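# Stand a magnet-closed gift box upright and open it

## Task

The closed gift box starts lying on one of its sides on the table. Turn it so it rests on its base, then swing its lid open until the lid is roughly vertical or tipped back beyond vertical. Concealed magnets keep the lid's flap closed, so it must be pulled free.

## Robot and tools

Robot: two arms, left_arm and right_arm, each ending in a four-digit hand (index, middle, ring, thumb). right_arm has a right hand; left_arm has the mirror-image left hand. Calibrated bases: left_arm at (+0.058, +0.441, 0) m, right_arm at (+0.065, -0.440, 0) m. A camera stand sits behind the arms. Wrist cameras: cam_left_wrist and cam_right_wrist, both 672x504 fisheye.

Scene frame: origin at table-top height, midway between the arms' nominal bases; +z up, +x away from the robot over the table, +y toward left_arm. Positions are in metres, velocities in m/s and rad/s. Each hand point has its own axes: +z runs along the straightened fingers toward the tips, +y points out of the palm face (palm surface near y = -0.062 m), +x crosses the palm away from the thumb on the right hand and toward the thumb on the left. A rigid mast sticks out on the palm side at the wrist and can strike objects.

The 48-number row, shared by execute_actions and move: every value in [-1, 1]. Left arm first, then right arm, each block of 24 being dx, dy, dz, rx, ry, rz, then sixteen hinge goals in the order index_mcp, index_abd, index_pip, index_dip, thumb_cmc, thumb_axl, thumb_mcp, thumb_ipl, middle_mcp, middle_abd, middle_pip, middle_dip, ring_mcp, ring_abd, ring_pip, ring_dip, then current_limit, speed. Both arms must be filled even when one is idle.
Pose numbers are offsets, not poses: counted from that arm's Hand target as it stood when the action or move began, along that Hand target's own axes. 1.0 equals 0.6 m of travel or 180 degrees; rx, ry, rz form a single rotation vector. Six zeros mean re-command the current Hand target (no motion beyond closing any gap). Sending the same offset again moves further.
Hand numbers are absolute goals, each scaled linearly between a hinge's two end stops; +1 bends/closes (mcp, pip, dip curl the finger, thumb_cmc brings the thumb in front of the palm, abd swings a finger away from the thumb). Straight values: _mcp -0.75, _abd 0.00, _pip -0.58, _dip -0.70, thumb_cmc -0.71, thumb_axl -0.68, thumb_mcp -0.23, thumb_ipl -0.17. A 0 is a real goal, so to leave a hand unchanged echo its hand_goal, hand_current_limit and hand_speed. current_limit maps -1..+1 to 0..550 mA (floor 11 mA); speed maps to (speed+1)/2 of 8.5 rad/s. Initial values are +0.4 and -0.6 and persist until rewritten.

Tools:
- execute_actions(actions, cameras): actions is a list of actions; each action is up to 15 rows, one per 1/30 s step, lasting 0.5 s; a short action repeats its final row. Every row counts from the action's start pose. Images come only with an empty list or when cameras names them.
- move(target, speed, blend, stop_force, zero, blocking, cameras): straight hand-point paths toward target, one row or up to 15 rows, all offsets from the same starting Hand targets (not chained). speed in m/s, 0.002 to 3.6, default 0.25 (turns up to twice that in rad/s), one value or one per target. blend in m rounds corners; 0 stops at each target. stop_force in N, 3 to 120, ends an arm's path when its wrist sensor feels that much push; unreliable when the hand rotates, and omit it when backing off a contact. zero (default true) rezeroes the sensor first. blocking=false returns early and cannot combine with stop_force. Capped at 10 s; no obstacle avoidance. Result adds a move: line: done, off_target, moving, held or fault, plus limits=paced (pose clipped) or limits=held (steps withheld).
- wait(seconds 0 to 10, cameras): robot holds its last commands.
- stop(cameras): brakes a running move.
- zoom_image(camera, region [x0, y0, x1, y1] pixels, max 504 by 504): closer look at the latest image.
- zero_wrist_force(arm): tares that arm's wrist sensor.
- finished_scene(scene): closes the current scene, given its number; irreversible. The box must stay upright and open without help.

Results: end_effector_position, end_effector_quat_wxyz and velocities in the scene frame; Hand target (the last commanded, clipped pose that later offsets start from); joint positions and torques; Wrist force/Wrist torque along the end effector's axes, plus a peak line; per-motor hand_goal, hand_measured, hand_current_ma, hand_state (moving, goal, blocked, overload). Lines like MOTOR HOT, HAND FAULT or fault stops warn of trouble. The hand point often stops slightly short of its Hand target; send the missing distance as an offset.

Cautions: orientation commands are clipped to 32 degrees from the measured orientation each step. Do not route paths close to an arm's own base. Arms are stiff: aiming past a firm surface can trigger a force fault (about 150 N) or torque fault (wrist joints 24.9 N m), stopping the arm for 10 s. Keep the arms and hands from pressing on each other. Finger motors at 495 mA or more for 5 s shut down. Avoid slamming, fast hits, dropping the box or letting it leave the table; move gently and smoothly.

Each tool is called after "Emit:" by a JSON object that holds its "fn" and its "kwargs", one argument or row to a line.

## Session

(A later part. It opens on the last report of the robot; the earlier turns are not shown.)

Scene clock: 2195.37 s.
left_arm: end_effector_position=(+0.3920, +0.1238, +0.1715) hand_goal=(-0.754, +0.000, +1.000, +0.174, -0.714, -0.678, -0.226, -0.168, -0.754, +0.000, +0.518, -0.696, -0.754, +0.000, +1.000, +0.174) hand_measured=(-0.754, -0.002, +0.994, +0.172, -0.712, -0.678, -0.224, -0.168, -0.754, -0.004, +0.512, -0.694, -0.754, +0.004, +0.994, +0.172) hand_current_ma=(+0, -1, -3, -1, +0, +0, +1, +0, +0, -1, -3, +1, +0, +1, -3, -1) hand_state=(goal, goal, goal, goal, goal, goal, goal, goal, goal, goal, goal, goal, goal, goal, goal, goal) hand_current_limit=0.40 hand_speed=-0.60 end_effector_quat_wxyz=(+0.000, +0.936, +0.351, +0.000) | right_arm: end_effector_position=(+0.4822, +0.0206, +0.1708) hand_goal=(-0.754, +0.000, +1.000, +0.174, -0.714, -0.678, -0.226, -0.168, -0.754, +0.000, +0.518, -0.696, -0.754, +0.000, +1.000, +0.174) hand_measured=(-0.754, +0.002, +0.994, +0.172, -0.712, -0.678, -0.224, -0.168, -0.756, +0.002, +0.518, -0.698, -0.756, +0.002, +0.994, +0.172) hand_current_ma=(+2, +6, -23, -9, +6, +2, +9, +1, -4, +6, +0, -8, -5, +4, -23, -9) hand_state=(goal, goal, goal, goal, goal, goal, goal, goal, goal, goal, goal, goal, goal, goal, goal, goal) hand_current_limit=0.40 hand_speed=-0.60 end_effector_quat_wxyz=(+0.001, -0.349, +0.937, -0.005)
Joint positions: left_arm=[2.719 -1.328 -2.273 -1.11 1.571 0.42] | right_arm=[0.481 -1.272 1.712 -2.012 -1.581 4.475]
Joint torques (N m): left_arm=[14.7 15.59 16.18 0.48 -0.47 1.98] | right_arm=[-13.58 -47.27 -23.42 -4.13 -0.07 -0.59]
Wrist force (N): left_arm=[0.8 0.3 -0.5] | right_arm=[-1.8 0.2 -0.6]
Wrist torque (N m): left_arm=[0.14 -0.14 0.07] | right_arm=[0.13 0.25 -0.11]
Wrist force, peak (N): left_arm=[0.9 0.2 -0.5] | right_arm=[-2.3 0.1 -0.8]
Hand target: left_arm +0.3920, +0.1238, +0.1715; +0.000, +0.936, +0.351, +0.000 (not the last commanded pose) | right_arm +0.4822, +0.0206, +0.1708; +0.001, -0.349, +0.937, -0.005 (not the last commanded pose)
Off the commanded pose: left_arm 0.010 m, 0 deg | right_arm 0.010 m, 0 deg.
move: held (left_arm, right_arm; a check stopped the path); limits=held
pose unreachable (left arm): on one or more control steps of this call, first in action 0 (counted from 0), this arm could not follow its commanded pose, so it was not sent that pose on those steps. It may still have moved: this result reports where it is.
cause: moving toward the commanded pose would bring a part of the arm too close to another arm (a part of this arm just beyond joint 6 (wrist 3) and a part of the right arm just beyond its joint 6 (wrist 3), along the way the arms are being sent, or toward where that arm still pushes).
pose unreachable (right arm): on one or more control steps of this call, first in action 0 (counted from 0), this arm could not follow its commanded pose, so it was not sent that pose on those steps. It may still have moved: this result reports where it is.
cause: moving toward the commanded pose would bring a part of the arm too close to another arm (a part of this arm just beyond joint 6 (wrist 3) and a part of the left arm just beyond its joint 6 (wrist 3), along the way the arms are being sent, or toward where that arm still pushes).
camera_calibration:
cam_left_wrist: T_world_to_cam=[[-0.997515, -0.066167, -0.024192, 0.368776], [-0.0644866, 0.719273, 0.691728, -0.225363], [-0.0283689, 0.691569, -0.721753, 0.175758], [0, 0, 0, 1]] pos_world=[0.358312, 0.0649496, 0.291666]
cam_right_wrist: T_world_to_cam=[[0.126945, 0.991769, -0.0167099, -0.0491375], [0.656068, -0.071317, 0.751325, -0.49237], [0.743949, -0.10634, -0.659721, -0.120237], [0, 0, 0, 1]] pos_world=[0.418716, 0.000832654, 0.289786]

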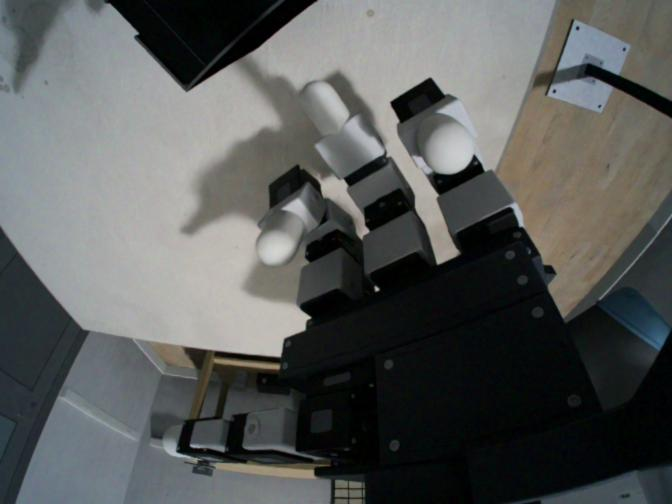

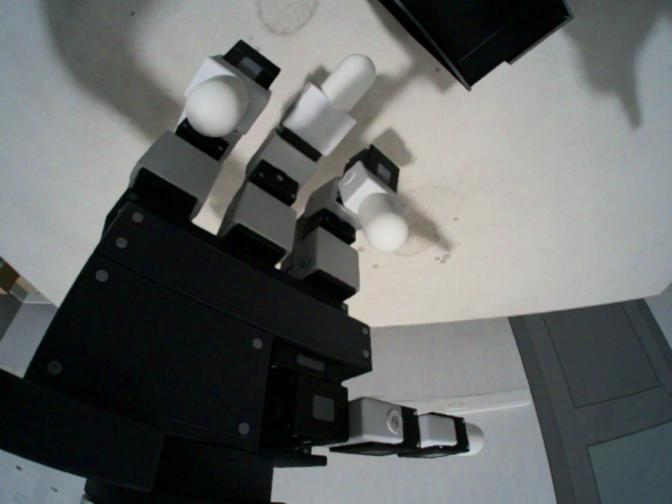

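Emit:
{"fn": "move", "kwargs": {
  "target": [
    [0,-0.05,0,0,0,0,-0.754,0,1,0.174,-0.714,-0.678,-0.226,-0.168,-0.754,0,0.518,-0.696,-0.754,0,1,0.174,0.4,-0.6,0,-0.05,0,0,0,0,-0.754,0,1,0.174,-0.714,-0.678,-0.226,-0.168,-0.754,0,0.518,-0.696,-0.754,0,1,0.174,0.4,-0.6],
    [0,-0.05,0,0,0,0,0.068,0,1,0.174,-0.714,-0.678,-0.226,-0.168,0.068,0,-0.139,-0.696,0.068,0,1,0.174,0.4,-0.4,0,-0.05,0,0,0,0,0.068,0,1,0.174,-0.714,-0.678,-0.226,-0.168,0.068,0,-0.139,-0.696,0.068,0,1,0.174,0.4,-0.4],
    [0,-0.04,0.0775,0,0,0,0.068,0,1,0.174,-0.714,-0.678,-0.226,-0.168,0.068,0,-0.139,-0.696,0.068,0,1,0.174,0.4,-0.4,0,-0.04,0.0775,0,0,0,0.068,0,1,0.174,-0.714,-0.678,-0.226,-0.168,0.068,0,-0.139,-0.696,0.068,0,1,0.174,0.4,-0.4]
  ],
  "speed": 0.15,
  "cameras": ["all"]
}}

Emit:
{"fn": "move", "kwargs": {
  "target": [0,0.04,0,0,0,0,0.068,0,1,0.174,-0.714,-0.678,-0.226,-0.168,0.068,0,-0.139,-0.696,0.068,0,1,0.174,0.4,-0.4,0,0.04,0,0,0,0,0.068,0,1,0.174,-0.714,-0.678,-0.226,-0.168,0.068,0,-0.139,-0.696,0.068,0,1,0.174,0.4,-0.4],
  "speed": 0.015,
  "stop_force": 4,
  "cameras": ["all"]
}}

Scene clock: 2266.90 s.
left_arm: end_effector_position=(+0.3763, +0.1419, +0.1251) hand_goal=(+0.068, +0.000, +1.000, +0.174, -0.714, -0.678, -0.226, -0.168, +0.068, +0.000, -0.140, -0.696, +0.068, +0.000, +1.000, +0.174) hand_measured=(+0.040, -0.002, +0.992, +0.172, -0.712, -0.678, -0.224, -0.168, +0.050, -0.004, -0.140, -0.694, +0.040, +0.004, +0.992, +0.172) hand_current_ma=(-35, -1, -3, -1, +0, +0, +1, +0, -18, -1, +0, +0, -33, +1, -4, -1) hand_state=(blocked, goal, goal, goal, goal, goal, goal, goal, goal, goal, goal, goal, blocked, goal, goal, goal) hand_current_limit=0.40 hand_speed=-0.40 end_effector_quat_wxyz=(+0.000, +0.936, +0.351, +0.000) | right_arm: end_effector_position=(+0.4981, +0.0020, +0.1246) hand_goal=(+0.068, +0.000, +1.000, +0.174, -0.714, -0.678, -0.226, -0.168, +0.068, +0.000, -0.140, -0.696, +0.068, +0.000, +1.000, +0.174) hand_measured=(+0.038, +0.002, +0.994, +0.172, -0.712, -0.678, -0.224, -0.168, +0.052, +0.002, -0.140, -0.698, +0.040, +0.002, +0.992, +0.172) hand_current_ma=(-127, +6, -23, -7, +6, +2, +9, +1, -62, +6, +0, -8, -117, +4, -27, -8) hand_state=(blocked, goal, goal, goal, goal, goal, goal, goal, goal, goal, goal, goal, blocked, goal, goal, goal) hand_current_limit=0.40 hand_speed=-0.40 end_effector_quat_wxyz=(+0.001, -0.349, +0.937, -0.005)
Joint positions: left_arm=[2.749 -1.332 -2.408 -0.972 1.57 0.45] | right_arm=[0.44 -1.217 1.771 -2.125 -1.581 4.434]
Joint torques (N m): left_arm=[-14.99 2.82 15.36 4.57 1.5 -1.61] | right_arm=[11.54 -24.37 -15.27 -4.71 1.85 1.81]
Wrist force (N): left_arm=[0.7 0.7 -0.1] | right_arm=[-2.2 0.1 -0.8]
Wrist torque (N m): left_arm=[0.28 -0.12 0.09] | right_arm=[0.21 0.29 -0.28]
Wrist force, peak (N): left_arm=[0.8 0.5 -0.9] | right_arm=[-2.5 0.2 -0.5]
Hand target: left_arm +0.3763, +0.1419, +0.1250; +0.000, +0.936, +0.351, +0.000 | right_arm +0.4981, +0.0020, +0.1245; +0.001, -0.349, +0.937, -0.005
Off the commanded pose: left_arm 0.000 m, 0 deg | right_arm 0.000 m, 0 deg.
move: done
camera_calibration:
cam_left_wrist: T_world_to_cam=[[-0.997519, -0.0661652, -0.024051, 0.353149], [-0.0643877, 0.719276, 0.691734, -0.207263], [-0.0284694, 0.691567, -0.721751, 0.12941], [0, 0, 0, 1]] pos_world=[0.342612, 0.0829496, 0.245266]
cam_right_wrist: T_world_to_cam=[[0.127018, 0.991759, -0.0167768, -0.0334948], [0.656063, -0.0713143, 0.75133, -0.469491], [0.743941, -0.106439, -0.659714, -0.164457], [0, 0, 0, 1]] pos_world=[0.434616, -0.0177672, 0.243686]

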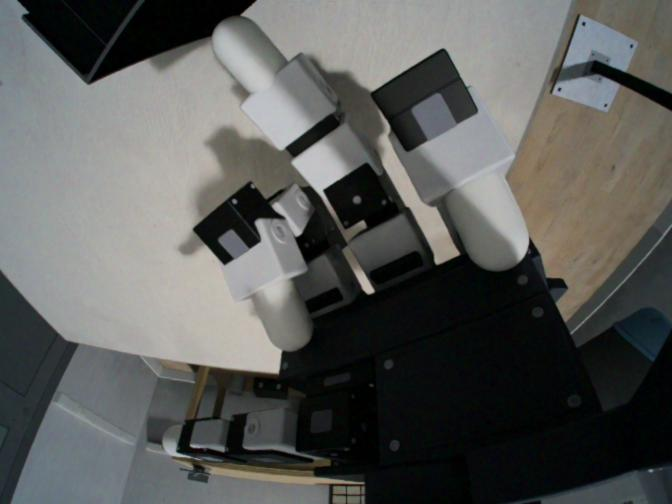

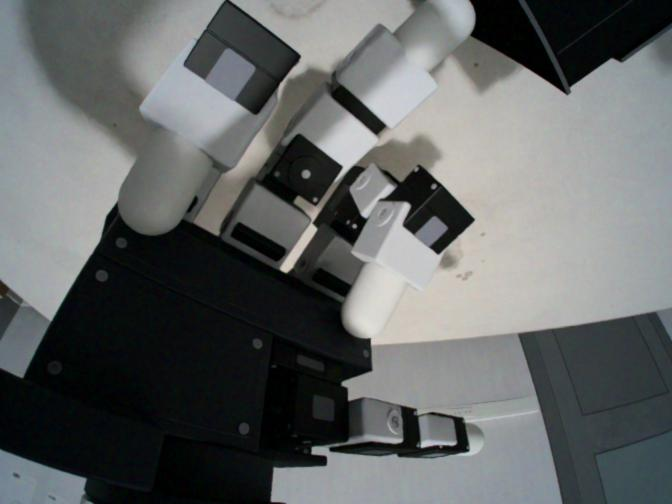

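Scene clock: 2268.77 s.
left_arm: end_effector_position=(+0.3825, +0.1347, +0.1250) hand_goal=(+0.068, +0.000, +1.000, +0.174, -0.714, -0.678, -0.226, -0.168, +0.068, +0.000, -0.140, -0.696, +0.068, +0.000, +1.000, +0.174) hand_measured=(+0.040, -0.002, +0.992, +0.172, -0.712, -0.678, -0.224, -0.168, +0.046, -0.002, -0.136, -0.692, +0.040, +0.004, +0.992, +0.172) hand_current_ma=(-35, -1, -4, -1, +0, +0, +1, +0, -22, -1, +1, +1, -33, +1, -4, -1) hand_state=(blocked, goal, goal, goal, goal, goal, goal, goal, blocked, goal, goal, goal, blocked, goal, goal, goal) hand_current_limit=0.40 hand_speed=-0.40 end_effector_quat_wxyz=(+0.000, +0.936, +0.351, +0.000) | right_arm: end_effector_position=(+0.4919, +0.0092, +0.1244) hand_goal=(+0.068, +0.000, +1.000, +0.174, -0.714, -0.678, -0.226, -0.168, +0.068, +0.000, -0.140, -0.696, +0.068, +0.000, +1.000, +0.174) hand_measured=(+0.038, +0.002, +0.994, +0.172, -0.712, -0.678, -0.224, -0.168, +0.058, +0.002, -0.130, -0.688, +0.040, +0.002, +0.992, +0.172) hand_current_ma=(-127, +6, -23, -7, +6, +2, +9, +1, -39, +3, +37, +24, -117, +4, -27, -8) hand_state=(blocked, goal, goal, goal, goal, goal, goal, goal, goal, goal, goal, goal, blocked, goal, goal, goal) hand_current_limit=0.40 hand_speed=-0.40 end_effector_quat_wxyz=(+0.001, -0.349, +0.937, -0.005)
Joint positions: left_arm=[2.737 -1.362 -2.387 -0.963 1.57 0.438] | right_arm=[0.456 -1.218 1.773 -2.125 -1.581 4.45]
Joint torques (N m): left_arm=[14.14 15.32 15.77 0.67 -1.68 2.02] | right_arm=[-12.57 -30.39 -26.48 0.09 2.04 -0.79]
Wrist force (N): left_arm=[0.7 -0.8 -0.2] | right_arm=[-2.3 -1.6 -1.2]
Wrist torque (N m): left_arm=[0.23 -0.14 0.06] | right_arm=[0.19 0.30 -0.20]
Wrist force, peak (N): left_arm=[0.7 -8.4 -0.9] | right_arm=[-2.2 -8.6 -2.0]
Hand target: left_arm +0.3825, +0.1347, +0.1250; +0.000, +0.936, +0.351, +0.000 (not the last commanded pose) | right_arm +0.4919, +0.0092, +0.1244; +0.001, -0.349, +0.937, -0.005 (not the last commanded pose)
Off the commanded pose: left_arm 0.015 m, 0 deg | right_arm 0.015 m, 0 deg.
move: contact (left_arm, right_arm)
camera_calibration:
cam_left_wrist: T_world_to_cam=[[-0.997522, -0.0660958, -0.0241225, 0.358875], [-0.0643872, 0.71928, 0.69173, -0.201687], [-0.0283696, 0.691569, -0.721753, 0.13439], [0, 0, 0, 1]] pos_world=[0.348813, 0.0758499, 0.245166]
cam_right_wrist: T_world_to_cam=[[0.126945, 0.991769, -0.0167099, -0.0398363], [0.656068, -0.071317, 0.751325, -0.464761], [0.743949, -0.10634, -0.659721, -0.159211], [0, 0, 0, 1]] pos_world=[0.428416, -0.0105673, 0.243486]

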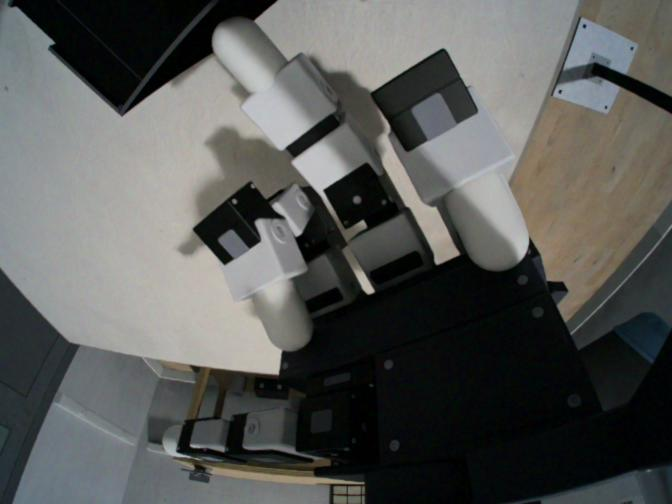

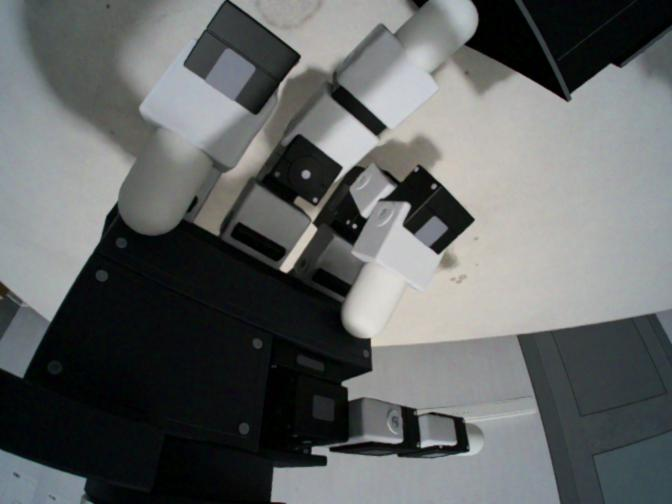

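Emit:
{"fn": "move", "kwargs": {
  "target": [
    [0,0.008,0,0,0,0,0.068,0,1,0.174,-0.714,-0.678,-0.226,-0.168,0.068,0,-0.139,-0.696,0.068,0,1,0.174,0.4,-0.4,0,0.008,0,0,0,0,0.068,0,1,0.174,-0.714,-0.678,-0.226,-0.168,0.068,0,-0.139,-0.696,0.068,0,1,0.174,0.4,-0.4],
    [-0.053,0.008,-0.0118,0,0,0,0.068,0,1,0.174,-0.714,-0.678,-0.226,-0.168,0.068,0,-0.139,-0.696,0.068,0,1,0.174,0.4,-0.4,0.053,0.008,-0.0118,0,0,0,0.068,0,1,0.174,-0.714,-0.678,-0.226,-0.168,0.068,0,-0.139,-0.696,0.068,0,1,0.174,0.4,-0.4],
    [-0.1063,0.008,-0.0095,0,0,0,0.068,0,1,0.174,-0.714,-0.678,-0.226,-0.168,0.068,0,-0.139,-0.696,0.068,0,1,0.174,0.4,-0.4,0.1063,0.008,-0.0095,0,0,0,0.068,0,1,0.174,-0.714,-0.678,-0.226,-0.168,0.068,0,-0.139,-0.696,0.068,0,1,0.174,0.4,-0.4]
  ],
  "speed": 0.05,
  "blend": [0,0.008,0],
  "cameras": ["all"]
}}

Scene clock: 2289.50 s.
left_arm: end_effector_position=(+0.3377, +0.0893, +0.1307) hand_goal=(+0.068, +0.000, +1.000, +0.174, -0.714, -0.678, -0.226, -0.168, +0.068, +0.000, -0.140, -0.696, +0.068, +0.000, +1.000, +0.174) hand_measured=(+0.040, -0.002, +0.992, +0.172, -0.712, -0.678, -0.224, -0.168, -0.024, +0.028, -0.096, -0.658, +0.040, +0.004, +0.992, +0.172) hand_current_ma=(-35, -1, -4, -1, +0, +0, +1, +0, -228, +24, +62, +50, -33, +1, -4, -1) hand_state=(blocked, goal, goal, goal, goal, goal, goal, goal, blocked, blocked, blocked, blocked, blocked, goal, goal, goal) hand_current_limit=0.40 hand_speed=-0.40 end_effector_quat_wxyz=(+0.000, +0.936, +0.351, +0.000) | right_arm: end_effector_position=(+0.4406, -0.0287, +0.1302) hand_goal=(+0.068, +0.000, +1.000, +0.174, -0.714, -0.678, -0.226, -0.168, +0.068, +0.000, -0.140, -0.696, +0.068, +0.000, +1.000, +0.174) hand_measured=(+0.038, +0.002, +0.994, +0.172, -0.712, -0.678, -0.224, -0.168, -0.020, -0.090, -0.104, -0.662, +0.040, +0.002, +0.992, +0.172) hand_current_ma=(-127, +6, -23, -7, +6, +2, +9, +1, -385, -337, +139, +140, -117, +4, -27, -8) hand_state=(blocked, goal, goal, goal, goal, goal, goal, goal, blocked, blocked, blocked, blocked, blocked, goal, goal, goal) hand_current_limit=0.40 hand_speed=-0.40 end_effector_quat_wxyz=(+0.001, -0.349, +0.937, -0.005)
Joint positions: left_arm=[2.554 -1.371 -2.363 -0.978 1.571 0.255] | right_arm=[0.433 -1.361 1.95 -2.159 -1.581 4.427]
Joint torques (N m): left_arm=[-13.18 3.25 36.22 8.29 0.85 -1.89] | right_arm=[-3.92 -43.11 -8.5 -2.38 5.1 -1.33]
Wrist force (N): left_arm=[-0.6 -23.2 -3.9] | right_arm=[-5.9 -21.6 -4.3]
Wrist torque (N m): left_arm=[-0.06 -0.25 0.72] | right_arm=[0.19 0.26 -0.31]
Wrist force, peak (N): left_arm=[1.6 -37.7 -4.4] | right_arm=[-3.5 -40.8 -5.1]
Hand target: left_arm +0.3376, +0.0892, +0.1307; +0.000, +0.936, +0.351, +0.000 | right_arm +0.4405, -0.0288, +0.1302; +0.001, -0.349, +0.937, -0.005
Off the commanded pose: left_arm 0.000 m, 0 deg | right_arm 0.000 m, 0 deg.
move: done
camera_calibration:
cam_left_wrist: T_world_to_cam=[[-0.997521, -0.0660991, -0.0241233, 0.311323], [-0.0643921, 0.719328, 0.691679, -0.175846], [-0.0283668, 0.691518, -0.721802, 0.168643], [0, 0, 0, 1]] pos_world=[0.304013, 0.0304498, 0.250866]
cam_right_wrist: T_world_to_cam=[[0.127009, 0.99176, -0.0167864, 0.00435541], [0.656064, -0.0713014, 0.751329, -0.438164], [0.743941, -0.106438, -0.659714, -0.121254], [0, 0, 0, 1]] pos_world=[0.377116, -0.0484673, 0.249286]

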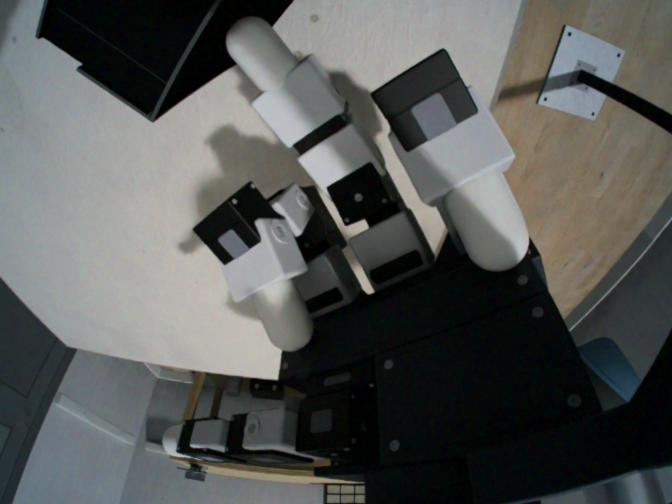

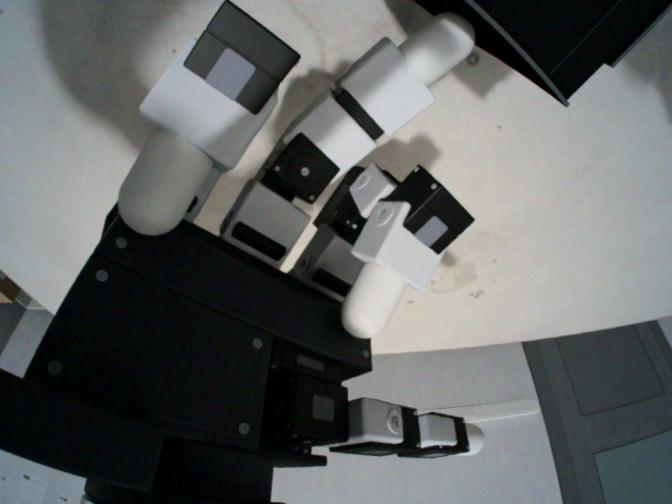

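Emit:
{"fn": "move", "kwargs": {
  "target": [
    [0,0,0.0108,0,0,0,0.068,0,1,0.174,-0.714,-0.678,-0.226,-0.168,0.068,0,-0.139,-0.696,0.068,0,1,0.174,0.4,-0.4,0,0,0.0108,0,0,0,0.068,0,1,0.174,-0.714,-0.678,-0.226,-0.168,0.068,0,-0.139,-0.696,0.068,0,1,0.174,0.4,-0.4],
    [0,-0.035,0.0108,0,0,0,0.068,0,1,0.174,-0.714,-0.678,-0.226,-0.168,0.068,0,-0.139,-0.696,0.068,0,1,0.174,0.4,-0.4,0,-0.035,0.0108,0,0,0,0.068,0,1,0.174,-0.714,-0.678,-0.226,-0.168,0.068,0,-0.139,-0.696,0.068,0,1,0.174,0.4,-0.4]
  ],
  "speed": 0.03,
  "cameras": ["all"]
}}

Scene clock: 2313.73 s.
left_arm: end_effector_position=(+0.3239, +0.1049, +0.1242) hand_goal=(+0.068, +0.000, +1.000, +0.174, -0.714, -0.678, -0.226, -0.168, +0.068, +0.000, -0.140, -0.696, +0.068, +0.000, +1.000, +0.174) hand_measured=(+0.040, -0.002, +0.992, +0.172, -0.712, -0.678, -0.224, -0.168, +0.048, +0.004, -0.140, -0.694, +0.040, +0.004, +0.992, +0.172) hand_current_ma=(-35, -1, -4, -1, +0, +0, +1, +0, -20, +1, +0, +1, -33, +1, -4, -1) hand_state=(blocked, goal, goal, goal, goal, goal, goal, goal, blocked, goal, goal, goal, blocked, goal, goal, goal) hand_current_limit=0.40 hand_speed=-0.40 end_effector_quat_wxyz=(+0.000, +0.936, +0.351, +0.000) | right_arm: end_effector_position=(+0.4542, -0.0447, +0.1239) hand_goal=(+0.068, +0.000, +1.000, +0.174, -0.714, -0.678, -0.226, -0.168, +0.068, +0.000, -0.140, -0.696, +0.068, +0.000, +1.000, +0.174) hand_measured=(+0.038, +0.002, +0.994, +0.172, -0.712, -0.678, -0.224, -0.168, +0.052, -0.004, -0.140, -0.694, +0.040, +0.002, +0.992, +0.172) hand_current_ma=(-127, +6, -23, -7, +6, +2, +9, +1, -66, -9, +0, +7, -117, +4, -27, -8) hand_state=(blocked, goal, goal, goal, goal, goal, goal, goal, goal, goal, goal, goal, blocked, goal, goal, goal) hand_current_limit=0.40 hand_speed=-0.40 end_effector_quat_wxyz=(+0.001, -0.349, +0.937, -0.005)
Joint positions: left_arm=[2.57 -1.32 -2.419 -0.973 1.571 0.271] | right_arm=[0.394 -1.35 1.955 -2.176 -1.581 4.388]
Joint torques (N m): left_arm=[14.94 14.58 15.15 0.34 -0.04 1.92] | right_arm=[-13.15 -16.6 -25.9 0 -0.94 -0.92]
Wrist force (N): left_arm=[0.7 0.6 -0.1] | right_arm=[-2.4 0.4 -0.2]
Wrist torque (N m): left_arm=[0.25 -0.12 0.02] | right_arm=[0.20 0.33 -0.18]
Wrist force, peak (N): left_arm=[-1.0 -30.9 -5.2] | right_arm=[-5.8 -31.1 -5.9]
Hand target: left_arm +0.3238, +0.1050, +0.1242; +0.000, +0.936, +0.351, +0.000 | right_arm +0.4542, -0.0447, +0.1239; +0.001, -0.349, +0.937, -0.005
Off the commanded pose: left_arm 0.000 m, 0 deg | right_arm 0.000 m, 0 deg.
move: done
camera_calibration:
cam_left_wrist: T_world_to_cam=[[-0.997515, -0.066167, -0.024192, 0.29845], [-0.0644866, 0.719273, 0.691728, -0.183442], [-0.0283689, 0.691569, -0.721753, 0.152758], [0, 0, 0, 1]] pos_world=[0.290212, 0.0460496, 0.244366]
cam_right_wrist: T_world_to_cam=[[0.126936, 0.99177, -0.0167196, 0.0184033], [0.65607, -0.0713041, 0.751324, -0.443495], [0.743949, -0.10634, -0.659721, -0.137225], [0, 0, 0, 1]] pos_world=[0.390716, -0.0644674, 0.242986]

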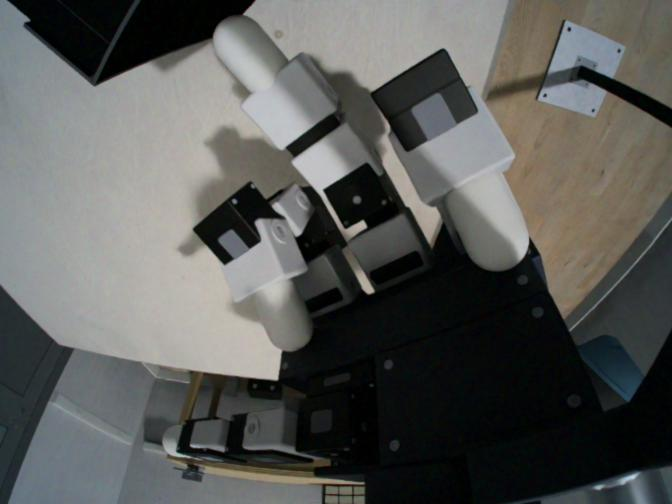

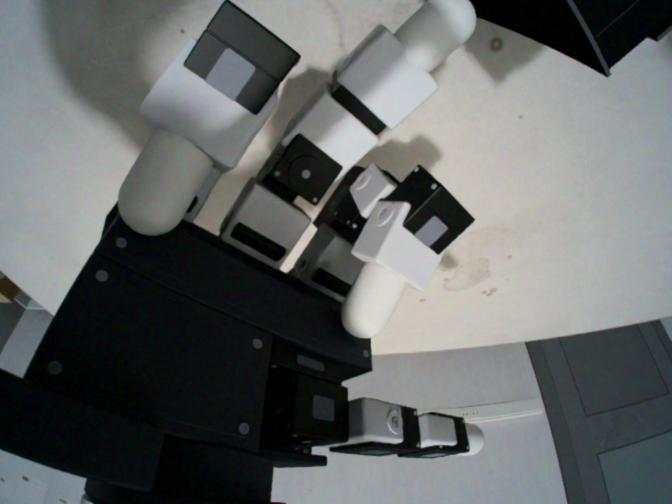

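Emit:
{"fn": "move", "kwargs": {
  "target": [0.0467,0,0.065,0,0,0,0.068,0,1,0.174,-0.714,-0.678,-0.226,-0.168,0.068,0,-0.139,-0.696,0.068,0,1,0.174,0.4,-0.4,-0.0467,0,0.065,0,0,0,0.068,0,1,0.174,-0.714,-0.678,-0.226,-0.168,0.068,0,-0.139,-0.696,0.068,0,1,0.174,0.4,-0.4],
  "speed": 0.15
}}

Emit:
{"fn": "move", "kwargs": {
  "target": [0,0.05,0,0,0,0,0.068,0,1,0.174,-0.714,-0.678,-0.226,-0.168,0.068,0,-0.139,-0.696,0.068,0,1,0.174,0.4,-0.4,0,0.05,0,0,0,0,0.068,0,1,0.174,-0.714,-0.678,-0.226,-0.168,0.068,0,-0.139,-0.696,0.068,0,1,0.174,0.4,-0.4],
  "speed": 0.015,
  "stop_force": 4
}}

Emit:
{"fn": "move", "kwargs": {
  "target": [
    [0,0.0045,0,0,0,0,0.068,0,1,0.174,-0.714,-0.678,-0.226,-0.168,0.068,0,-0.139,-0.696,0.068,0,1,0.174,0.4,-0.4,0,0.0045,0,0,0,0,0.068,0,1,0.174,-0.714,-0.678,-0.226,-0.168,0.068,0,-0.139,-0.696,0.068,0,1,0.174,0.4,-0.4],
    [0,0.0045,-0.08,0,0,0,0.068,0,1,0.174,-0.714,-0.678,-0.226,-0.168,0.068,0,-0.139,-0.696,0.068,0,1,0.174,0.4,-0.4,0,0.0045,-0.08,0,0,0,0.068,0,1,0.174,-0.714,-0.678,-0.226,-0.168,0.068,0,-0.139,-0.696,0.068,0,1,0.174,0.4,-0.4]
  ],
  "speed": 0.04,
  "cameras": ["all"]
}}

Scene clock: 2337.27 s.
left_arm: end_effector_position=(+0.3449, +0.1234, +0.0853) hand_goal=(+0.068, +0.000, +1.000, +0.174, -0.714, -0.678, -0.226, -0.168, +0.068, +0.000, -0.140, -0.696, +0.068, +0.000, +1.000, +0.174) hand_measured=(+0.040, -0.002, +0.992, +0.172, -0.712, -0.678, -0.224, -0.168, +0.048, +0.004, -0.140, -0.694, +0.040, +0.004, +0.992, +0.172) hand_current_ma=(-35, -1, -4, -1, +0, +0, +1, +0, -19, +1, +0, +1, -33, +1, -4, -1) hand_state=(blocked, goal, goal, goal, goal, goal, goal, goal, goal, goal, goal, goal, blocked, goal, goal, goal) hand_current_limit=0.40 hand_speed=-0.40 end_effector_quat_wxyz=(+0.000, +0.936, +0.351, +0.000) | right_arm: end_effector_position=(+0.4756, -0.0268, +0.0849) hand_goal=(+0.068, +0.000, +1.000, +0.174, -0.714, -0.678, -0.226, -0.168, +0.068, +0.000, -0.140, -0.696, +0.068, +0.000, +1.000, +0.174) hand_measured=(+0.038, +0.002, +0.994, +0.172, -0.712, -0.678, -0.224, -0.168, +0.052, -0.004, -0.140, -0.694, +0.040, +0.002, +0.992, +0.172) hand_current_ma=(-127, +6, -23, -7, +6, +2, +9, +1, -63, -8, +0, +7, -117, +4, -27, -8) hand_state=(blocked, goal, goal, goal, goal, goal, goal, goal, goal, goal, goal, goal, blocked, goal, goal, goal) hand_current_limit=0.40 hand_speed=-0.40 end_effector_quat_wxyz=(+0.001, -0.349, +0.937, -0.005)
Joint positions: left_arm=[2.654 -1.402 -2.488 -0.822 1.571 0.355] | right_arm=[0.41 -1.234 1.919 -2.257 -1.581 4.404]
Joint torques (N m): left_arm=[13.48 2.34 12.1 4.55 -1.65 2.1] | right_arm=[11.66 -21.35 -24.96 -4.61 1.14 1.79]
Wrist force (N): left_arm=[1.1 0.4 0.0] | right_arm=[-2.2 0.4 -0.2]
Wrist torque (N m): left_arm=[0.22 -0.17 0.04] | right_arm=[0.19 0.29 -0.29]
Wrist force, peak (N): left_arm=[1.3 0.4 0.3] | right_arm=[-2.6 0.5 0.0]
Hand target: left_arm +0.3449, +0.1234, +0.0852; +0.000, +0.936, +0.351, +0.000 | right_arm +0.4756, -0.0268, +0.0849; +0.001, -0.349, +0.937, -0.005
Off the commanded pose: left_arm 0.000 m, 0 deg | right_arm 0.000 m, 0 deg.
move: done

Scene clock: 2339.63 s.
left_arm: end_effector_position=(+0.3559, +0.1109, +0.0852) hand_goal=(+0.068, +0.000, +1.000, +0.174, -0.714, -0.678, -0.226, -0.168, +0.068, +0.000, -0.140, -0.696, +0.068, +0.000, +1.000, +0.174) hand_measured=(+0.040, -0.002, +0.992, +0.172, -0.712, -0.678, -0.224, -0.168, +0.044, +0.000, -0.134, -0.692, +0.040, +0.004, +0.992, +0.172) hand_current_ma=(-35, -1, -4, -1, +0, +0, +1, +0, -26, +0, +2, +2, -33, +1, -4, -1) hand_state=(blocked, goal, goal, goal, goal, goal, goal, goal, blocked, goal, goal, goal, blocked, goal, goal, goal) hand_current_limit=0.40 hand_speed=-0.40 end_effector_quat_wxyz=(+0.000, +0.936, +0.351, +0.000) | right_arm: end_effector_position=(+0.4647, -0.0142, +0.0847) hand_goal=(+0.068, +0.000, +1.000, +0.174, -0.714, -0.678, -0.226, -0.168, +0.068, +0.000, -0.140, -0.696, +0.068, +0.000, +1.000, +0.174) hand_measured=(+0.038, +0.002, +0.994, +0.172, -0.712, -0.678, -0.224, -0.168, +0.048, -0.002, -0.134, -0.692, +0.040, +0.002, +0.992, +0.172) hand_current_ma=(-127, +6, -23, -7, +6, +2, +9, +1, -82, -6, +17, +15, -117, +4, -27, -8) hand_state=(blocked, goal, goal, goal, goal, goal, goal, goal, blocked, goal, goal, goal, blocked, goal, goal, goal) hand_current_limit=0.40 hand_speed=-0.40 end_effector_quat_wxyz=(+0.001, -0.349, +0.937, -0.005)
Joint positions: left_arm=[2.637 -1.451 -2.449 -0.811 1.571 0.338] | right_arm=[0.439 -1.235 1.922 -2.258 -1.581 4.433]
Joint torques (N m): left_arm=[14.88 17.63 13.47 0.76 -1.19 1.85] | right_arm=[-12 -33.43 -23.47 0.12 0.66 -0.67]
Wrist force (N): left_arm=[0.6 -2.0 -0.3] | right_arm=[-2.4 -1.7 -0.2]
Wrist torque (N m): left_arm=[0.18 -0.13 0.14] | right_arm=[0.16 0.28 -0.20]
Wrist force, peak (N): left_arm=[0.8 -9.6 -1.2] | right_arm=[-2.3 -8.6 -1.2]
Hand target: left_arm +0.3559, +0.1109, +0.0852; +0.000, +0.936, +0.351, +0.000 (not the last commanded pose) | right_arm +0.4647, -0.0142, +0.0847; +0.001, -0.349, +0.937, -0.005 (not the last commanded pose)
Off the commanded pose: left_arm 0.013 m, 0 deg | right_arm 0.013 m, 0 deg.
move: contact (left_arm, right_arm)

Scene clock: 2341.93 s.
left_arm: end_effector_position=(+0.3576, +0.1088, +0.1331) hand_goal=(+0.068, +0.000, +1.000, +0.174, -0.714, -0.678, -0.226, -0.168, +0.068, +0.000, -0.140, -0.696, +0.068, +0.000, +1.000, +0.174) hand_measured=(+0.040, -0.002, +0.992, +0.172, -0.712, -0.678, -0.224, -0.168, -0.004, +0.000, -0.158, -0.702, +0.040, +0.004, +0.992, +0.172) hand_current_ma=(-35, -1, -4, -1, +0, +0, +1, +0, -151, +0, -14, -3, -33, +1, -4, -1) hand_state=(blocked, goal, goal, goal, goal, goal, goal, goal, blocked, goal, goal, goal, blocked, goal, goal, goal) hand_current_limit=0.40 hand_speed=-0.40 end_effector_quat_wxyz=(+0.000, +0.936, +0.351, +0.000) | right_arm: end_effector_position=(+0.4627, -0.0117, +0.1326) hand_goal=(+0.068, +0.000, +1.000, +0.174, -0.714, -0.678, -0.226, -0.168, +0.068, +0.000, -0.140, -0.696, +0.068, +0.000, +1.000, +0.174) hand_measured=(+0.038, +0.002, +0.994, +0.172, -0.712, -0.678, -0.224, -0.168, +0.004, -0.002, -0.160, -0.704, +0.040, +0.002, +0.992, +0.172) hand_current_ma=(-127, +6, -23, -7, +6, +2, +9, +1, -288, -6, -72, -31, -117, +4, -27, -8) hand_state=(blocked, goal, goal, goal, goal, goal, goal, goal, blocked, goal, goal, goal, blocked, goal, goal, goal) hand_current_limit=0.40 hand_speed=-0.40 end_effector_quat_wxyz=(+0.001, -0.349, +0.937, -0.005)
Joint positions: left_arm=[2.634 -1.355 -2.367 -0.989 1.571 0.335] | right_arm=[0.445 -1.304 1.868 -2.135 -1.581 4.439]
Joint torques (N m): left_arm=[4.9 15.66 31.91 2.29 0.21 1.75] | right_arm=[15.79 -47.72 -26.44 0.42 0.67 1.86]
Wrist force (N): left_arm=[1.2 -8.8 0.3] | right_arm=[-2.1 -8.5 0.1]
Wrist torque (N m): left_arm=[0.32 -0.16 0.31] | right_arm=[0.35 0.25 -0.47]
Wrist force, peak (N): left_arm=[0.8 -24.9 -2.5] | right_arm=[-2.7 -23.3 -2.5]
Hand target: left_arm +0.3576, +0.1089, +0.1332; +0.000, +0.936, +0.351, +0.000 | right_arm +0.4627, -0.0117, +0.1327; +0.001, -0.349, +0.937, -0.005
Off the commanded pose: left_arm 0.000 m, 0 deg | right_arm 0.000 m, 0 deg.
move: done
camera_calibration:
cam_left_wrist: T_world_to_cam=[[-0.997528, -0.0660278, -0.0240538, 0.332502], [-0.0642927, 0.719336, 0.691681, -0.190285], [-0.0283674, 0.691518, -0.721802, 0.157455], [0, 0, 0, 1]] pos_world=[0.323913, 0.04995, 0.253266]
cam_right_wrist: T_world_to_cam=[[0.126929, 0.991773, -0.0165812, -0.015292], [0.656062, -0.0714028, 0.751322, -0.453179], [0.743957, -0.106243, -0.659728, -0.134364], [0, 0, 0, 1]] pos_world=[0.399216, -0.0314673, 0.251586]

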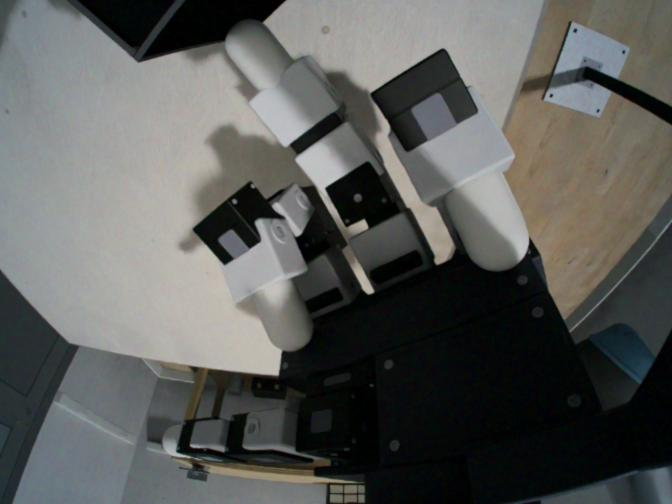

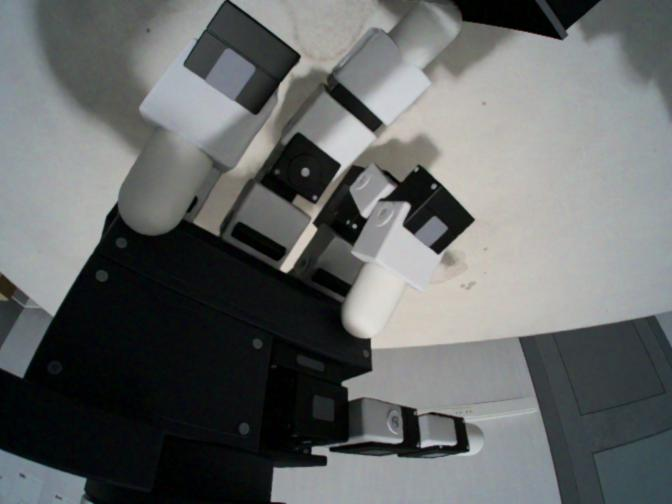

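Emit:
{"fn": "move", "kwargs": {
  "target": [0,0,0.063,0,0,0,0.068,0,1,0.174,-0.714,-0.678,-0.226,-0.168,0.068,0,-0.139,-0.696,0.068,0,1,0.174,0.4,-0.4,0,0,0.063,0,0,0,0.068,0,1,0.174,-0.714,-0.678,-0.226,-0.168,0.068,0,-0.139,-0.696,0.068,0,1,0.174,0.4,-0.4],
  "speed": 0.04,
  "cameras": ["all"]
}}

Emit:
{"fn": "move", "kwargs": {
  "target": [0,-0.045,0,0,0,0,0.068,0,1,0.174,-0.714,-0.678,-0.226,-0.168,0.068,0,-0.139,-0.696,0.068,0,1,0.174,0.4,-0.4,0,-0.045,0,0,0,0,0.068,0,1,0.174,-0.714,-0.678,-0.226,-0.168,0.068,0,-0.139,-0.696,0.068,0,1,0.174,0.4,-0.4],
  "speed": 0.06,
  "cameras": ["all"]
}}

Scene clock: 2353.43 s.
left_arm: end_effector_position=(+0.3576, +0.1089, +0.0955) hand_goal=(+0.068, +0.000, +1.000, +0.174, -0.714, -0.678, -0.226, -0.168, +0.068, +0.000, -0.140, -0.696, +0.068, +0.000, +1.000, +0.174) hand_measured=(+0.040, -0.002, +0.992, +0.172, -0.712, -0.678, -0.224, -0.168, -0.004, -0.002, -0.148, -0.698, +0.040, +0.004, +0.992, +0.172) hand_current_ma=(-35, -1, -4, -1, +0, +0, +1, +0, -151, +0, -4, +0, -33, +1, -4, -1) hand_state=(blocked, goal, goal, goal, goal, goal, goal, goal, blocked, goal, goal, goal, blocked, goal, goal, goal) hand_current_limit=0.40 hand_speed=-0.40 end_effector_quat_wxyz=(+0.000, +0.936, +0.351, +0.000) | right_arm: end_effector_position=(+0.4629, -0.0121, +0.0950) hand_goal=(+0.068, +0.000, +1.000, +0.174, -0.714, -0.678, -0.226, -0.168, +0.068, +0.000, -0.140, -0.696, +0.068, +0.000, +1.000, +0.174) hand_measured=(+0.038, +0.002, +0.994, +0.172, -0.712, -0.678, -0.224, -0.168, +0.004, -0.002, -0.154, -0.702, +0.040, +0.002, +0.992, +0.172) hand_current_ma=(-127, +6, -23, -7, +6, +2, +9, +1, -288, -5, -48, -18, -117, +4, -27, -8) hand_state=(blocked, goal, goal, goal, goal, goal, goal, goal, blocked, goal, goal, goal, blocked, goal, goal, goal) hand_current_limit=0.40 hand_speed=-0.40 end_effector_quat_wxyz=(+0.001, -0.349, +0.937, -0.005)
Joint positions: left_arm=[2.635 -1.434 -2.428 -0.85 1.571 0.336] | right_arm=[0.444 -1.251 1.911 -2.231 -1.581 4.438]
Joint torques (N m): left_arm=[-3.45 6 17.81 6.2 -1.21 -1.36] | right_arm=[-9.04 -19.77 -12.7 -4.24 1.85 -0.73]
Wrist force (N): left_arm=[0.7 -10.1 -1.0] | right_arm=[-2.1 -8.6 -0.8]
Wrist torque (N m): left_arm=[0.16 -0.13 0.34] | right_arm=[0.29 0.28 -0.37]
Wrist force, peak (N): left_arm=[0.7 -10.1 -1.0] | right_arm=[-2.2 -8.7 -0.6]
Hand target: left_arm +0.3576, +0.1088, +0.0954; +0.000, +0.936, +0.351, +0.000 | right_arm +0.4629, -0.0120, +0.0949; +0.001, -0.349, +0.937, -0.005
Off the commanded pose: left_arm 0.000 m, 0 deg | right_arm 0.000 m, 0 deg.
move: done
camera_calibration:
cam_left_wrist: T_world_to_cam=[[-0.997519, -0.0661652, -0.024051, 0.331707], [-0.0643877, 0.719276, 0.691734, -0.164321], [-0.0284694, 0.691567, -0.721751, 0.130269], [0, 0, 0, 1]] pos_world=[0.324012, 0.0500496, 0.215666]
cam_right_wrist: T_world_to_cam=[[0.126945, 0.991769, -0.0167099, -0.0155215], [0.656068, -0.071317, 0.751325, -0.425165], [0.743949, -0.10634, -0.659721, -0.159297], [0, 0, 0, 1]] pos_world=[0.399416, -0.0318673, 0.214086]

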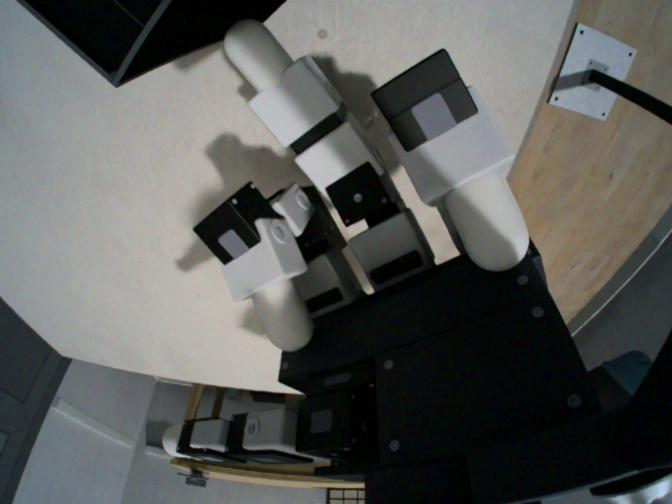

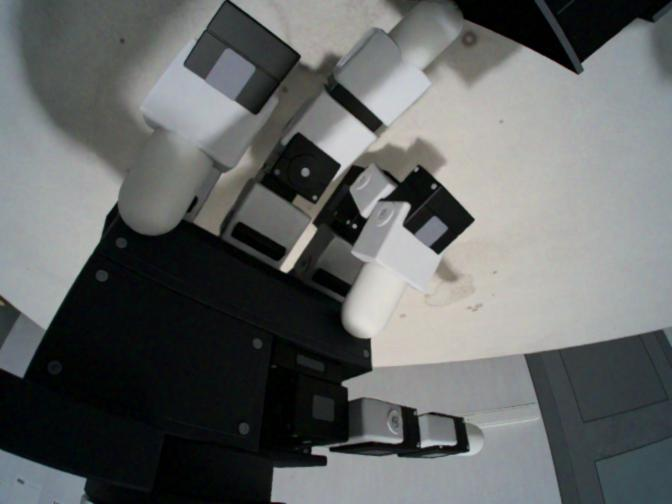

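Scene clock: 2354.50 s.
left_arm: end_effector_position=(+0.3400, +0.1291, +0.0954) hand_goal=(+0.068, +0.000, +1.000, +0.174, -0.714, -0.678, -0.226, -0.168, +0.068, +0.000, -0.140, -0.696, +0.068, +0.000, +1.000, +0.174) hand_measured=(+0.040, -0.002, +0.992, +0.172, -0.712, -0.678, -0.224, -0.168, +0.048, -0.002, -0.148, -0.698, +0.040, +0.004, +0.992, +0.172) hand_current_ma=(-35, -1, -4, -1, +0, +0, +1, +0, -20, +0, -3, +0, -33, +1, -4, -1) hand_state=(blocked, goal, goal, goal, goal, goal, goal, goal, blocked, goal, goal, goal, blocked, goal, goal, goal) hand_current_limit=0.40 hand_speed=-0.40 end_effector_quat_wxyz=(+0.000, +0.936, +0.351, +0.000) | right_arm: end_effector_position=(+0.4805, -0.0324, +0.0951) hand_goal=(+0.068, +0.000, +1.000, +0.174, -0.714, -0.678, -0.226, -0.168, +0.068, +0.000, -0.140, -0.696, +0.068, +0.000, +1.000, +0.174) hand_measured=(+0.038, +0.002, +0.994, +0.172, -0.712, -0.678, -0.224, -0.168, +0.052, -0.002, -0.146, -0.700, +0.040, +0.002, +0.992, +0.172) hand_current_ma=(-127, +6, -23, -7, +6, +2, +9, +1, -66, -5, -23, -10, -117, +4, -27, -8) hand_state=(blocked, goal, goal, goal, goal, goal, goal, goal, goal, goal, goal, goal, blocked, goal, goal, goal) hand_current_limit=0.40 hand_speed=-0.40 end_effector_quat_wxyz=(+0.001, -0.349, +0.937, -0.005)
Joint positions: left_arm=[2.663 -1.352 -2.489 -0.87 1.571 0.364] | right_arm=[0.397 -1.248 1.907 -2.23 -1.581 4.391]
Joint torques (N m): left_arm=[14.29 14.37 12.99 0.38 -1.45 1.96] | right_arm=[-12.93 -20.56 -25.4 -0.05 2.53 -0.71]
Wrist force (N): left_arm=[1.0 0.2 -0.2] | right_arm=[-2.5 -0.4 -0.1]
Wrist torque (N m): left_arm=[0.22 -0.16 0.04] | right_arm=[0.09 0.32 -0.20]
Wrist force, peak (N): left_arm=[0.6 -10.0 -0.8] | right_arm=[-2.2 -8.6 -0.9]
Hand target: left_arm +0.3399, +0.1292, +0.0954; +0.000, +0.936, +0.351, +0.000 | right_arm +0.4806, -0.0325, +0.0951; +0.001, -0.349, +0.937, -0.005
Off the commanded pose: left_arm 0.000 m, 0 deg | right_arm 0.000 m, 0 deg.
move: done
camera_calibration:
cam_left_wrist: T_world_to_cam=[[-0.997519, -0.0661652, -0.024051, 0.315385], [-0.0643877, 0.719276, 0.691734, -0.179921], [-0.0284694, 0.691567, -0.721751, 0.115723], [0, 0, 0, 1]] pos_world=[0.306312, 0.0702496, 0.215566]
cam_right_wrist: T_world_to_cam=[[0.126936, 0.99177, -0.0167196, 0.00238461], [0.65607, -0.0713041, 0.751324, -0.438235], [0.743949, -0.10634, -0.659721, -0.174483], [0, 0, 0, 1]] pos_world=[0.417016, -0.0521674, 0.214186]

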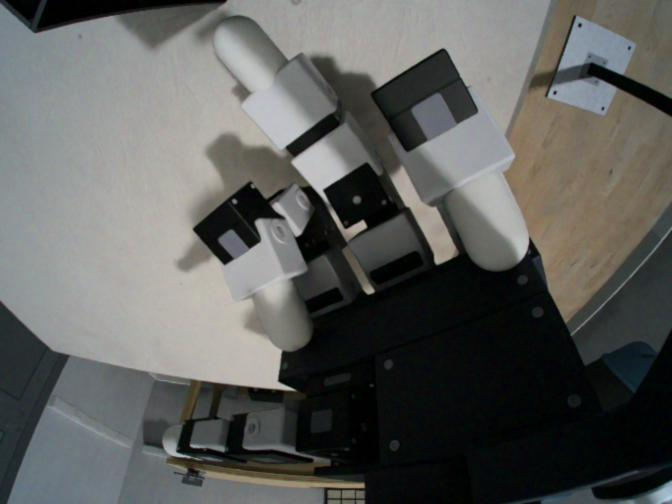

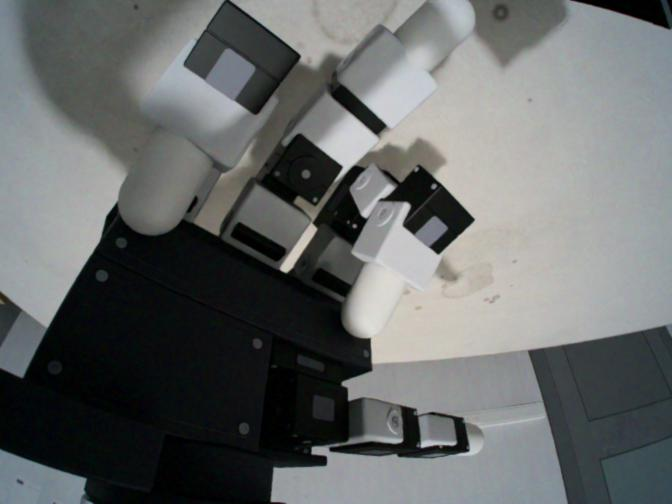

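Emit:
{"fn": "move", "kwargs": {
  "target": [0,0.05,0.0125,0,0,0,0.068,0,1,0.174,-0.714,-0.678,-0.226,-0.168,0.068,0,-0.139,-0.696,0.068,0,1,0.174,0.4,-0.4,0,0.05,0.0125,0,0,0,0.068,0,1,0.174,-0.714,-0.678,-0.226,-0.168,0.068,0,-0.139,-0.696,0.068,0,1,0.174,0.4,-0.4],
  "speed": 0.02,
  "stop_force": 4
}}

Emit:
{"fn": "move", "kwargs": {
  "target": [
    [0,0.003,0,0,0,0,0.068,0,1,0.174,-0.714,-0.678,-0.226,-0.168,0.068,0,-0.139,-0.696,0.068,0,1,0.174,0.4,-0.4,0,0.003,0,0,0,0,0.068,0,1,0.174,-0.714,-0.678,-0.226,-0.168,0.068,0,-0.139,-0.696,0.068,0,1,0.174,0.4,-0.4],
    [0,0.003,-0.055,0,0,0,0.068,0,1,0.174,-0.714,-0.678,-0.226,-0.168,0.068,0,-0.139,-0.696,0.068,0,1,0.174,0.4,-0.4,0,0.003,-0.055,0,0,0,0.068,0,1,0.174,-0.714,-0.678,-0.226,-0.168,0.068,0,-0.139,-0.696,0.068,0,1,0.174,0.4,-0.4]
  ],
  "speed": 0.04
}}

Emit:
{"fn": "move", "kwargs": {
  "target": [0,-0.005,0,0,0,0,0.068,0,1,0.174,-0.714,-0.678,-0.226,-0.168,0.068,0,-0.139,-0.696,0.068,0,1,0.174,0.4,-0.4,0,-0.005,0,0,0,0,0.068,0,1,0.174,-0.714,-0.678,-0.226,-0.168,0.068,0,-0.139,-0.696,0.068,0,1,0.174,0.4,-0.4],
  "speed": 0.005,
  "cameras": ["all"]
}}

Scene clock: 2388.47 s.
left_arm: end_effector_position=(+0.3557, +0.1110, +0.0894) hand_goal=(+0.068, +0.000, +1.000, +0.174, -0.714, -0.678, -0.226, -0.168, +0.068, +0.000, -0.140, -0.696, +0.068, +0.000, +1.000, +0.174) hand_measured=(+0.040, -0.002, +0.992, +0.172, -0.712, -0.678, -0.224, -0.168, +0.042, -0.002, -0.138, -0.692, +0.040, +0.004, +0.992, +0.172) hand_current_ma=(-35, -1, -4, -1, +0, +0, +1, +0, -31, +0, +0, +1, -33, +1, -4, -1) hand_state=(blocked, goal, goal, goal, goal, goal, goal, goal, blocked, goal, goal, goal, blocked, goal, goal, goal) hand_current_limit=0.40 hand_speed=-0.40 end_effector_quat_wxyz=(+0.000, +0.936, +0.351, +0.000) | right_arm: end_effector_position=(+0.4646, -0.0141, +0.0888) hand_goal=(+0.068, +0.000, +1.000, +0.174, -0.714, -0.678, -0.226, -0.168, +0.068, +0.000, -0.140, -0.696, +0.068, +0.000, +1.000, +0.174) hand_measured=(+0.038, +0.002, +0.994, +0.172, -0.712, -0.678, -0.224, -0.168, +0.046, -0.002, -0.140, -0.692, +0.040, +0.002, +0.992, +0.172) hand_current_ma=(-127, +6, -23, -7, +6, +2, +9, +1, -90, -5, +3, +9, -117, +4, -27, -8) hand_state=(blocked, goal, goal, goal, goal, goal, goal, goal, blocked, goal, goal, goal, blocked, goal, goal, goal) hand_current_limit=0.40 hand_speed=-0.40 end_effector_quat_wxyz=(+0.001, -0.349, +0.937, -0.005)
Joint positions: left_arm=[2.637 -1.44 -2.443 -0.828 1.57 0.338] | right_arm=[0.439 -1.241 1.917 -2.247 -1.581 4.433]
Joint torques (N m): left_arm=[14.6 16.94 13.31 0.61 -0.69 1.98] | right_arm=[-12.48 -50.36 -24.86 -0.05 1.78 -0.73]
Wrist force (N): left_arm=[0.8 -1.3 -0.1] | right_arm=[-2.7 -1.0 -0.3]
Wrist torque (N m): left_arm=[0.15 -0.14 0.10] | right_arm=[0.16 0.34 -0.22]
Wrist force, peak (N): left_arm=[0.8 -10.8 -1.1] | right_arm=[-2.7 -10.7 -1.1]
Hand target: left_arm +0.3557, +0.1110, +0.0894; +0.000, +0.936, +0.351, +0.000 (not the last commanded pose) | right_arm +0.4646, -0.0141, +0.0888; +0.001, -0.349, +0.937, -0.005 (not the last commanded pose)
Off the commanded pose: left_arm 0.006 m, 0 deg | right_arm 0.006 m, 0 deg.
move: contact (left_arm, right_arm)

Scene clock: 2390.40 s.
left_arm: end_effector_position=(+0.3569, +0.1096, +0.1223) hand_goal=(+0.068, +0.000, +1.000, +0.174, -0.714, -0.678, -0.226, -0.168, +0.068, +0.000, -0.140, -0.696, +0.068, +0.000, +1.000, +0.174) hand_measured=(+0.040, -0.002, +0.992, +0.172, -0.712, -0.678, -0.224, -0.168, +0.012, -0.002, -0.152, -0.700, +0.040, +0.004, +0.992, +0.172) hand_current_ma=(-35, -1, -4, -1, +0, +0, +1, +0, -99, +0, -8, -1, -33, +1, -4, -1) hand_state=(blocked, goal, goal, goal, goal, goal, goal, goal, blocked, goal, goal, goal, blocked, goal, goal, goal) hand_current_limit=0.40 hand_speed=-0.40 end_effector_quat_wxyz=(+0.000, +0.936, +0.351, +0.000) | right_arm: end_effector_position=(+0.4633, -0.0124, +0.1217) hand_goal=(+0.068, +0.000, +1.000, +0.174, -0.714, -0.678, -0.226, -0.168, +0.068, +0.000, -0.140, -0.696, +0.068, +0.000, +1.000, +0.174) hand_measured=(+0.038, +0.002, +0.994, +0.172, -0.712, -0.678, -0.224, -0.168, +0.018, -0.002, -0.154, -0.702, +0.040, +0.002, +0.992, +0.172) hand_current_ma=(-127, +6, -23, -7, +6, +2, +9, +1, -221, -4, -52, -20, -117, +4, -27, -8) hand_state=(blocked, goal, goal, goal, goal, goal, goal, goal, blocked, goal, goal, goal, blocked, goal, goal, goal) hand_current_limit=0.40 hand_speed=-0.40 end_effector_quat_wxyz=(+0.001, -0.349, +0.937, -0.005)
Joint positions: left_arm=[2.635 -1.372 -2.388 -0.951 1.57 0.336] | right_arm=[0.443 -1.29 1.881 -2.163 -1.581 4.437]
Joint torques (N m): left_arm=[2.45 16.02 31.41 1.86 0.21 1.57] | right_arm=[15.27 -49.01 -25 0.55 3.37 1.67]
Wrist force (N): left_arm=[0.9 -6.6 0.5] | right_arm=[-2.4 -7.1 0.2]
Wrist torque (N m): left_arm=[0.26 -0.12 0.23] | right_arm=[0.23 0.27 -0.45]
Wrist force, peak (N): left_arm=[0.8 -17.2 -1.6] | right_arm=[-2.8 -16.6 -1.8]
Hand target: left_arm +0.3569, +0.1096, +0.1224; +0.000, +0.936, +0.351, +0.000 | right_arm +0.4633, -0.0124, +0.1218; +0.001, -0.349, +0.937, -0.005
Off the commanded pose: left_arm 0.000 m, 0 deg | right_arm 0.000 m, 0 deg.
move: done

Scene clock: 2391.27 s.
left_arm: end_effector_position=(+0.3550, +0.1118, +0.1224) hand_goal=(+0.068, +0.000, +1.000, +0.174, -0.714, -0.678, -0.226, -0.168, +0.068, +0.000, -0.140, -0.696, +0.068, +0.000, +1.000, +0.174) hand_measured=(+0.040, -0.002, +0.992, +0.172, -0.712, -0.678, -0.224, -0.168, +0.048, -0.004, -0.148, -0.700, +0.040, +0.004, +0.992, +0.172) hand_current_ma=(-35, -1, -4, -1, +0, +0, +1, +0, -20, -1, -4, -1, -33, +1, -4, -1) hand_state=(blocked, goal, goal, goal, goal, goal, goal, goal, blocked, goal, goal, goal, blocked, goal, goal, goal) hand_current_limit=0.40 hand_speed=-0.40 end_effector_quat_wxyz=(+0.000, +0.936, +0.351, +0.000) | right_arm: end_effector_position=(+0.4652, -0.0146, +0.1219) hand_goal=(+0.068, +0.000, +1.000, +0.174, -0.714, -0.678, -0.226, -0.168, +0.068, +0.000, -0.140, -0.696, +0.068, +0.000, +1.000, +0.174) hand_measured=(+0.038, +0.002, +0.994, +0.172, -0.712, -0.678, -0.224, -0.168, +0.052, -0.002, -0.146, -0.700, +0.040, +0.002, +0.992, +0.172) hand_current_ma=(-127, +6, -23, -7, +6, +2, +9, +1, -66, -3, -23, -10, -117, +4, -27, -8) hand_state=(blocked, goal, goal, goal, goal, goal, goal, goal, goal, goal, goal, goal, blocked, goal, goal, goal) hand_current_limit=0.40 hand_speed=-0.40 end_effector_quat_wxyz=(+0.001, -0.349, +0.937, -0.005)
Joint positions: left_arm=[2.638 -1.364 -2.394 -0.954 1.57 0.339] | right_arm=[0.438 -1.29 1.881 -2.162 -1.581 4.432]
Joint torques (N m): left_arm=[14.06 16.06 15.65 0.4 0.54 1.94] | right_arm=[-13.16 -27.1 -25.62 -0.01 0.73 -0.82]
Wrist force (N): left_arm=[1.0 0.6 0.2] | right_arm=[-2.8 -0.3 -0.2]
Wrist torque (N m): left_arm=[0.25 -0.17 0.01] | right_arm=[0.13 0.34 -0.20]
Wrist force, peak (N): left_arm=[1.0 -6.8 0.5] | right_arm=[-2.4 -7.2 0.1]
Hand target: left_arm +0.3549, +0.1119, +0.1224; +0.000, +0.936, +0.351, +0.000 | right_arm +0.4653, -0.0147, +0.1218; +0.001, -0.349, +0.937, -0.005
Off the commanded pose: left_arm 0.000 m, 0 deg | right_arm 0.000 m, 0 deg.
move: done
camera_calibration:
cam_left_wrist: T_world_to_cam=[[-0.997525, -0.0660917, -0.0239769, 0.329833], [-0.0642854, 0.719332, 0.691686, -0.185212], [-0.0284674, 0.691516, -0.7218, 0.147616], [0, 0, 0, 1]] pos_world=[0.321312, 0.0529498, 0.242566]
cam_right_wrist: T_world_to_cam=[[0.126939, 0.991772, -0.0165699, -0.0129158], [0.65606, -0.0714179, 0.751322, -0.447062], [0.743957, -0.106243, -0.659728, -0.143526], [0, 0, 0, 1]] pos_world=[0.401716, -0.0343673, 0.240986]

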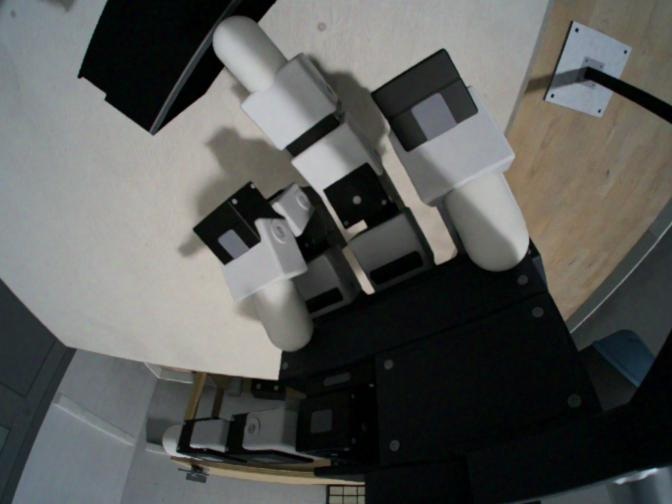

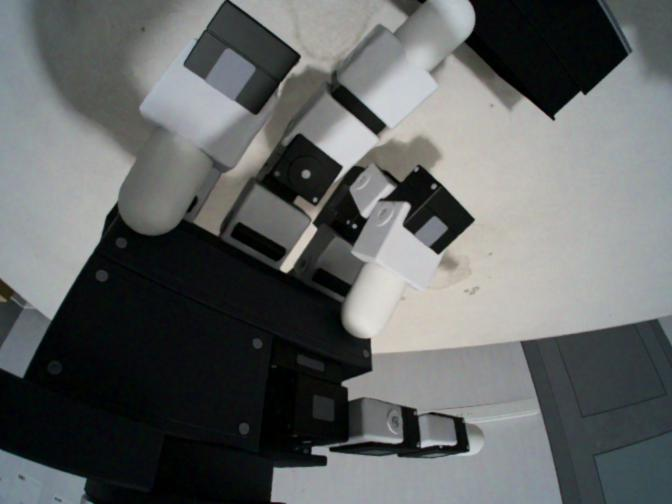

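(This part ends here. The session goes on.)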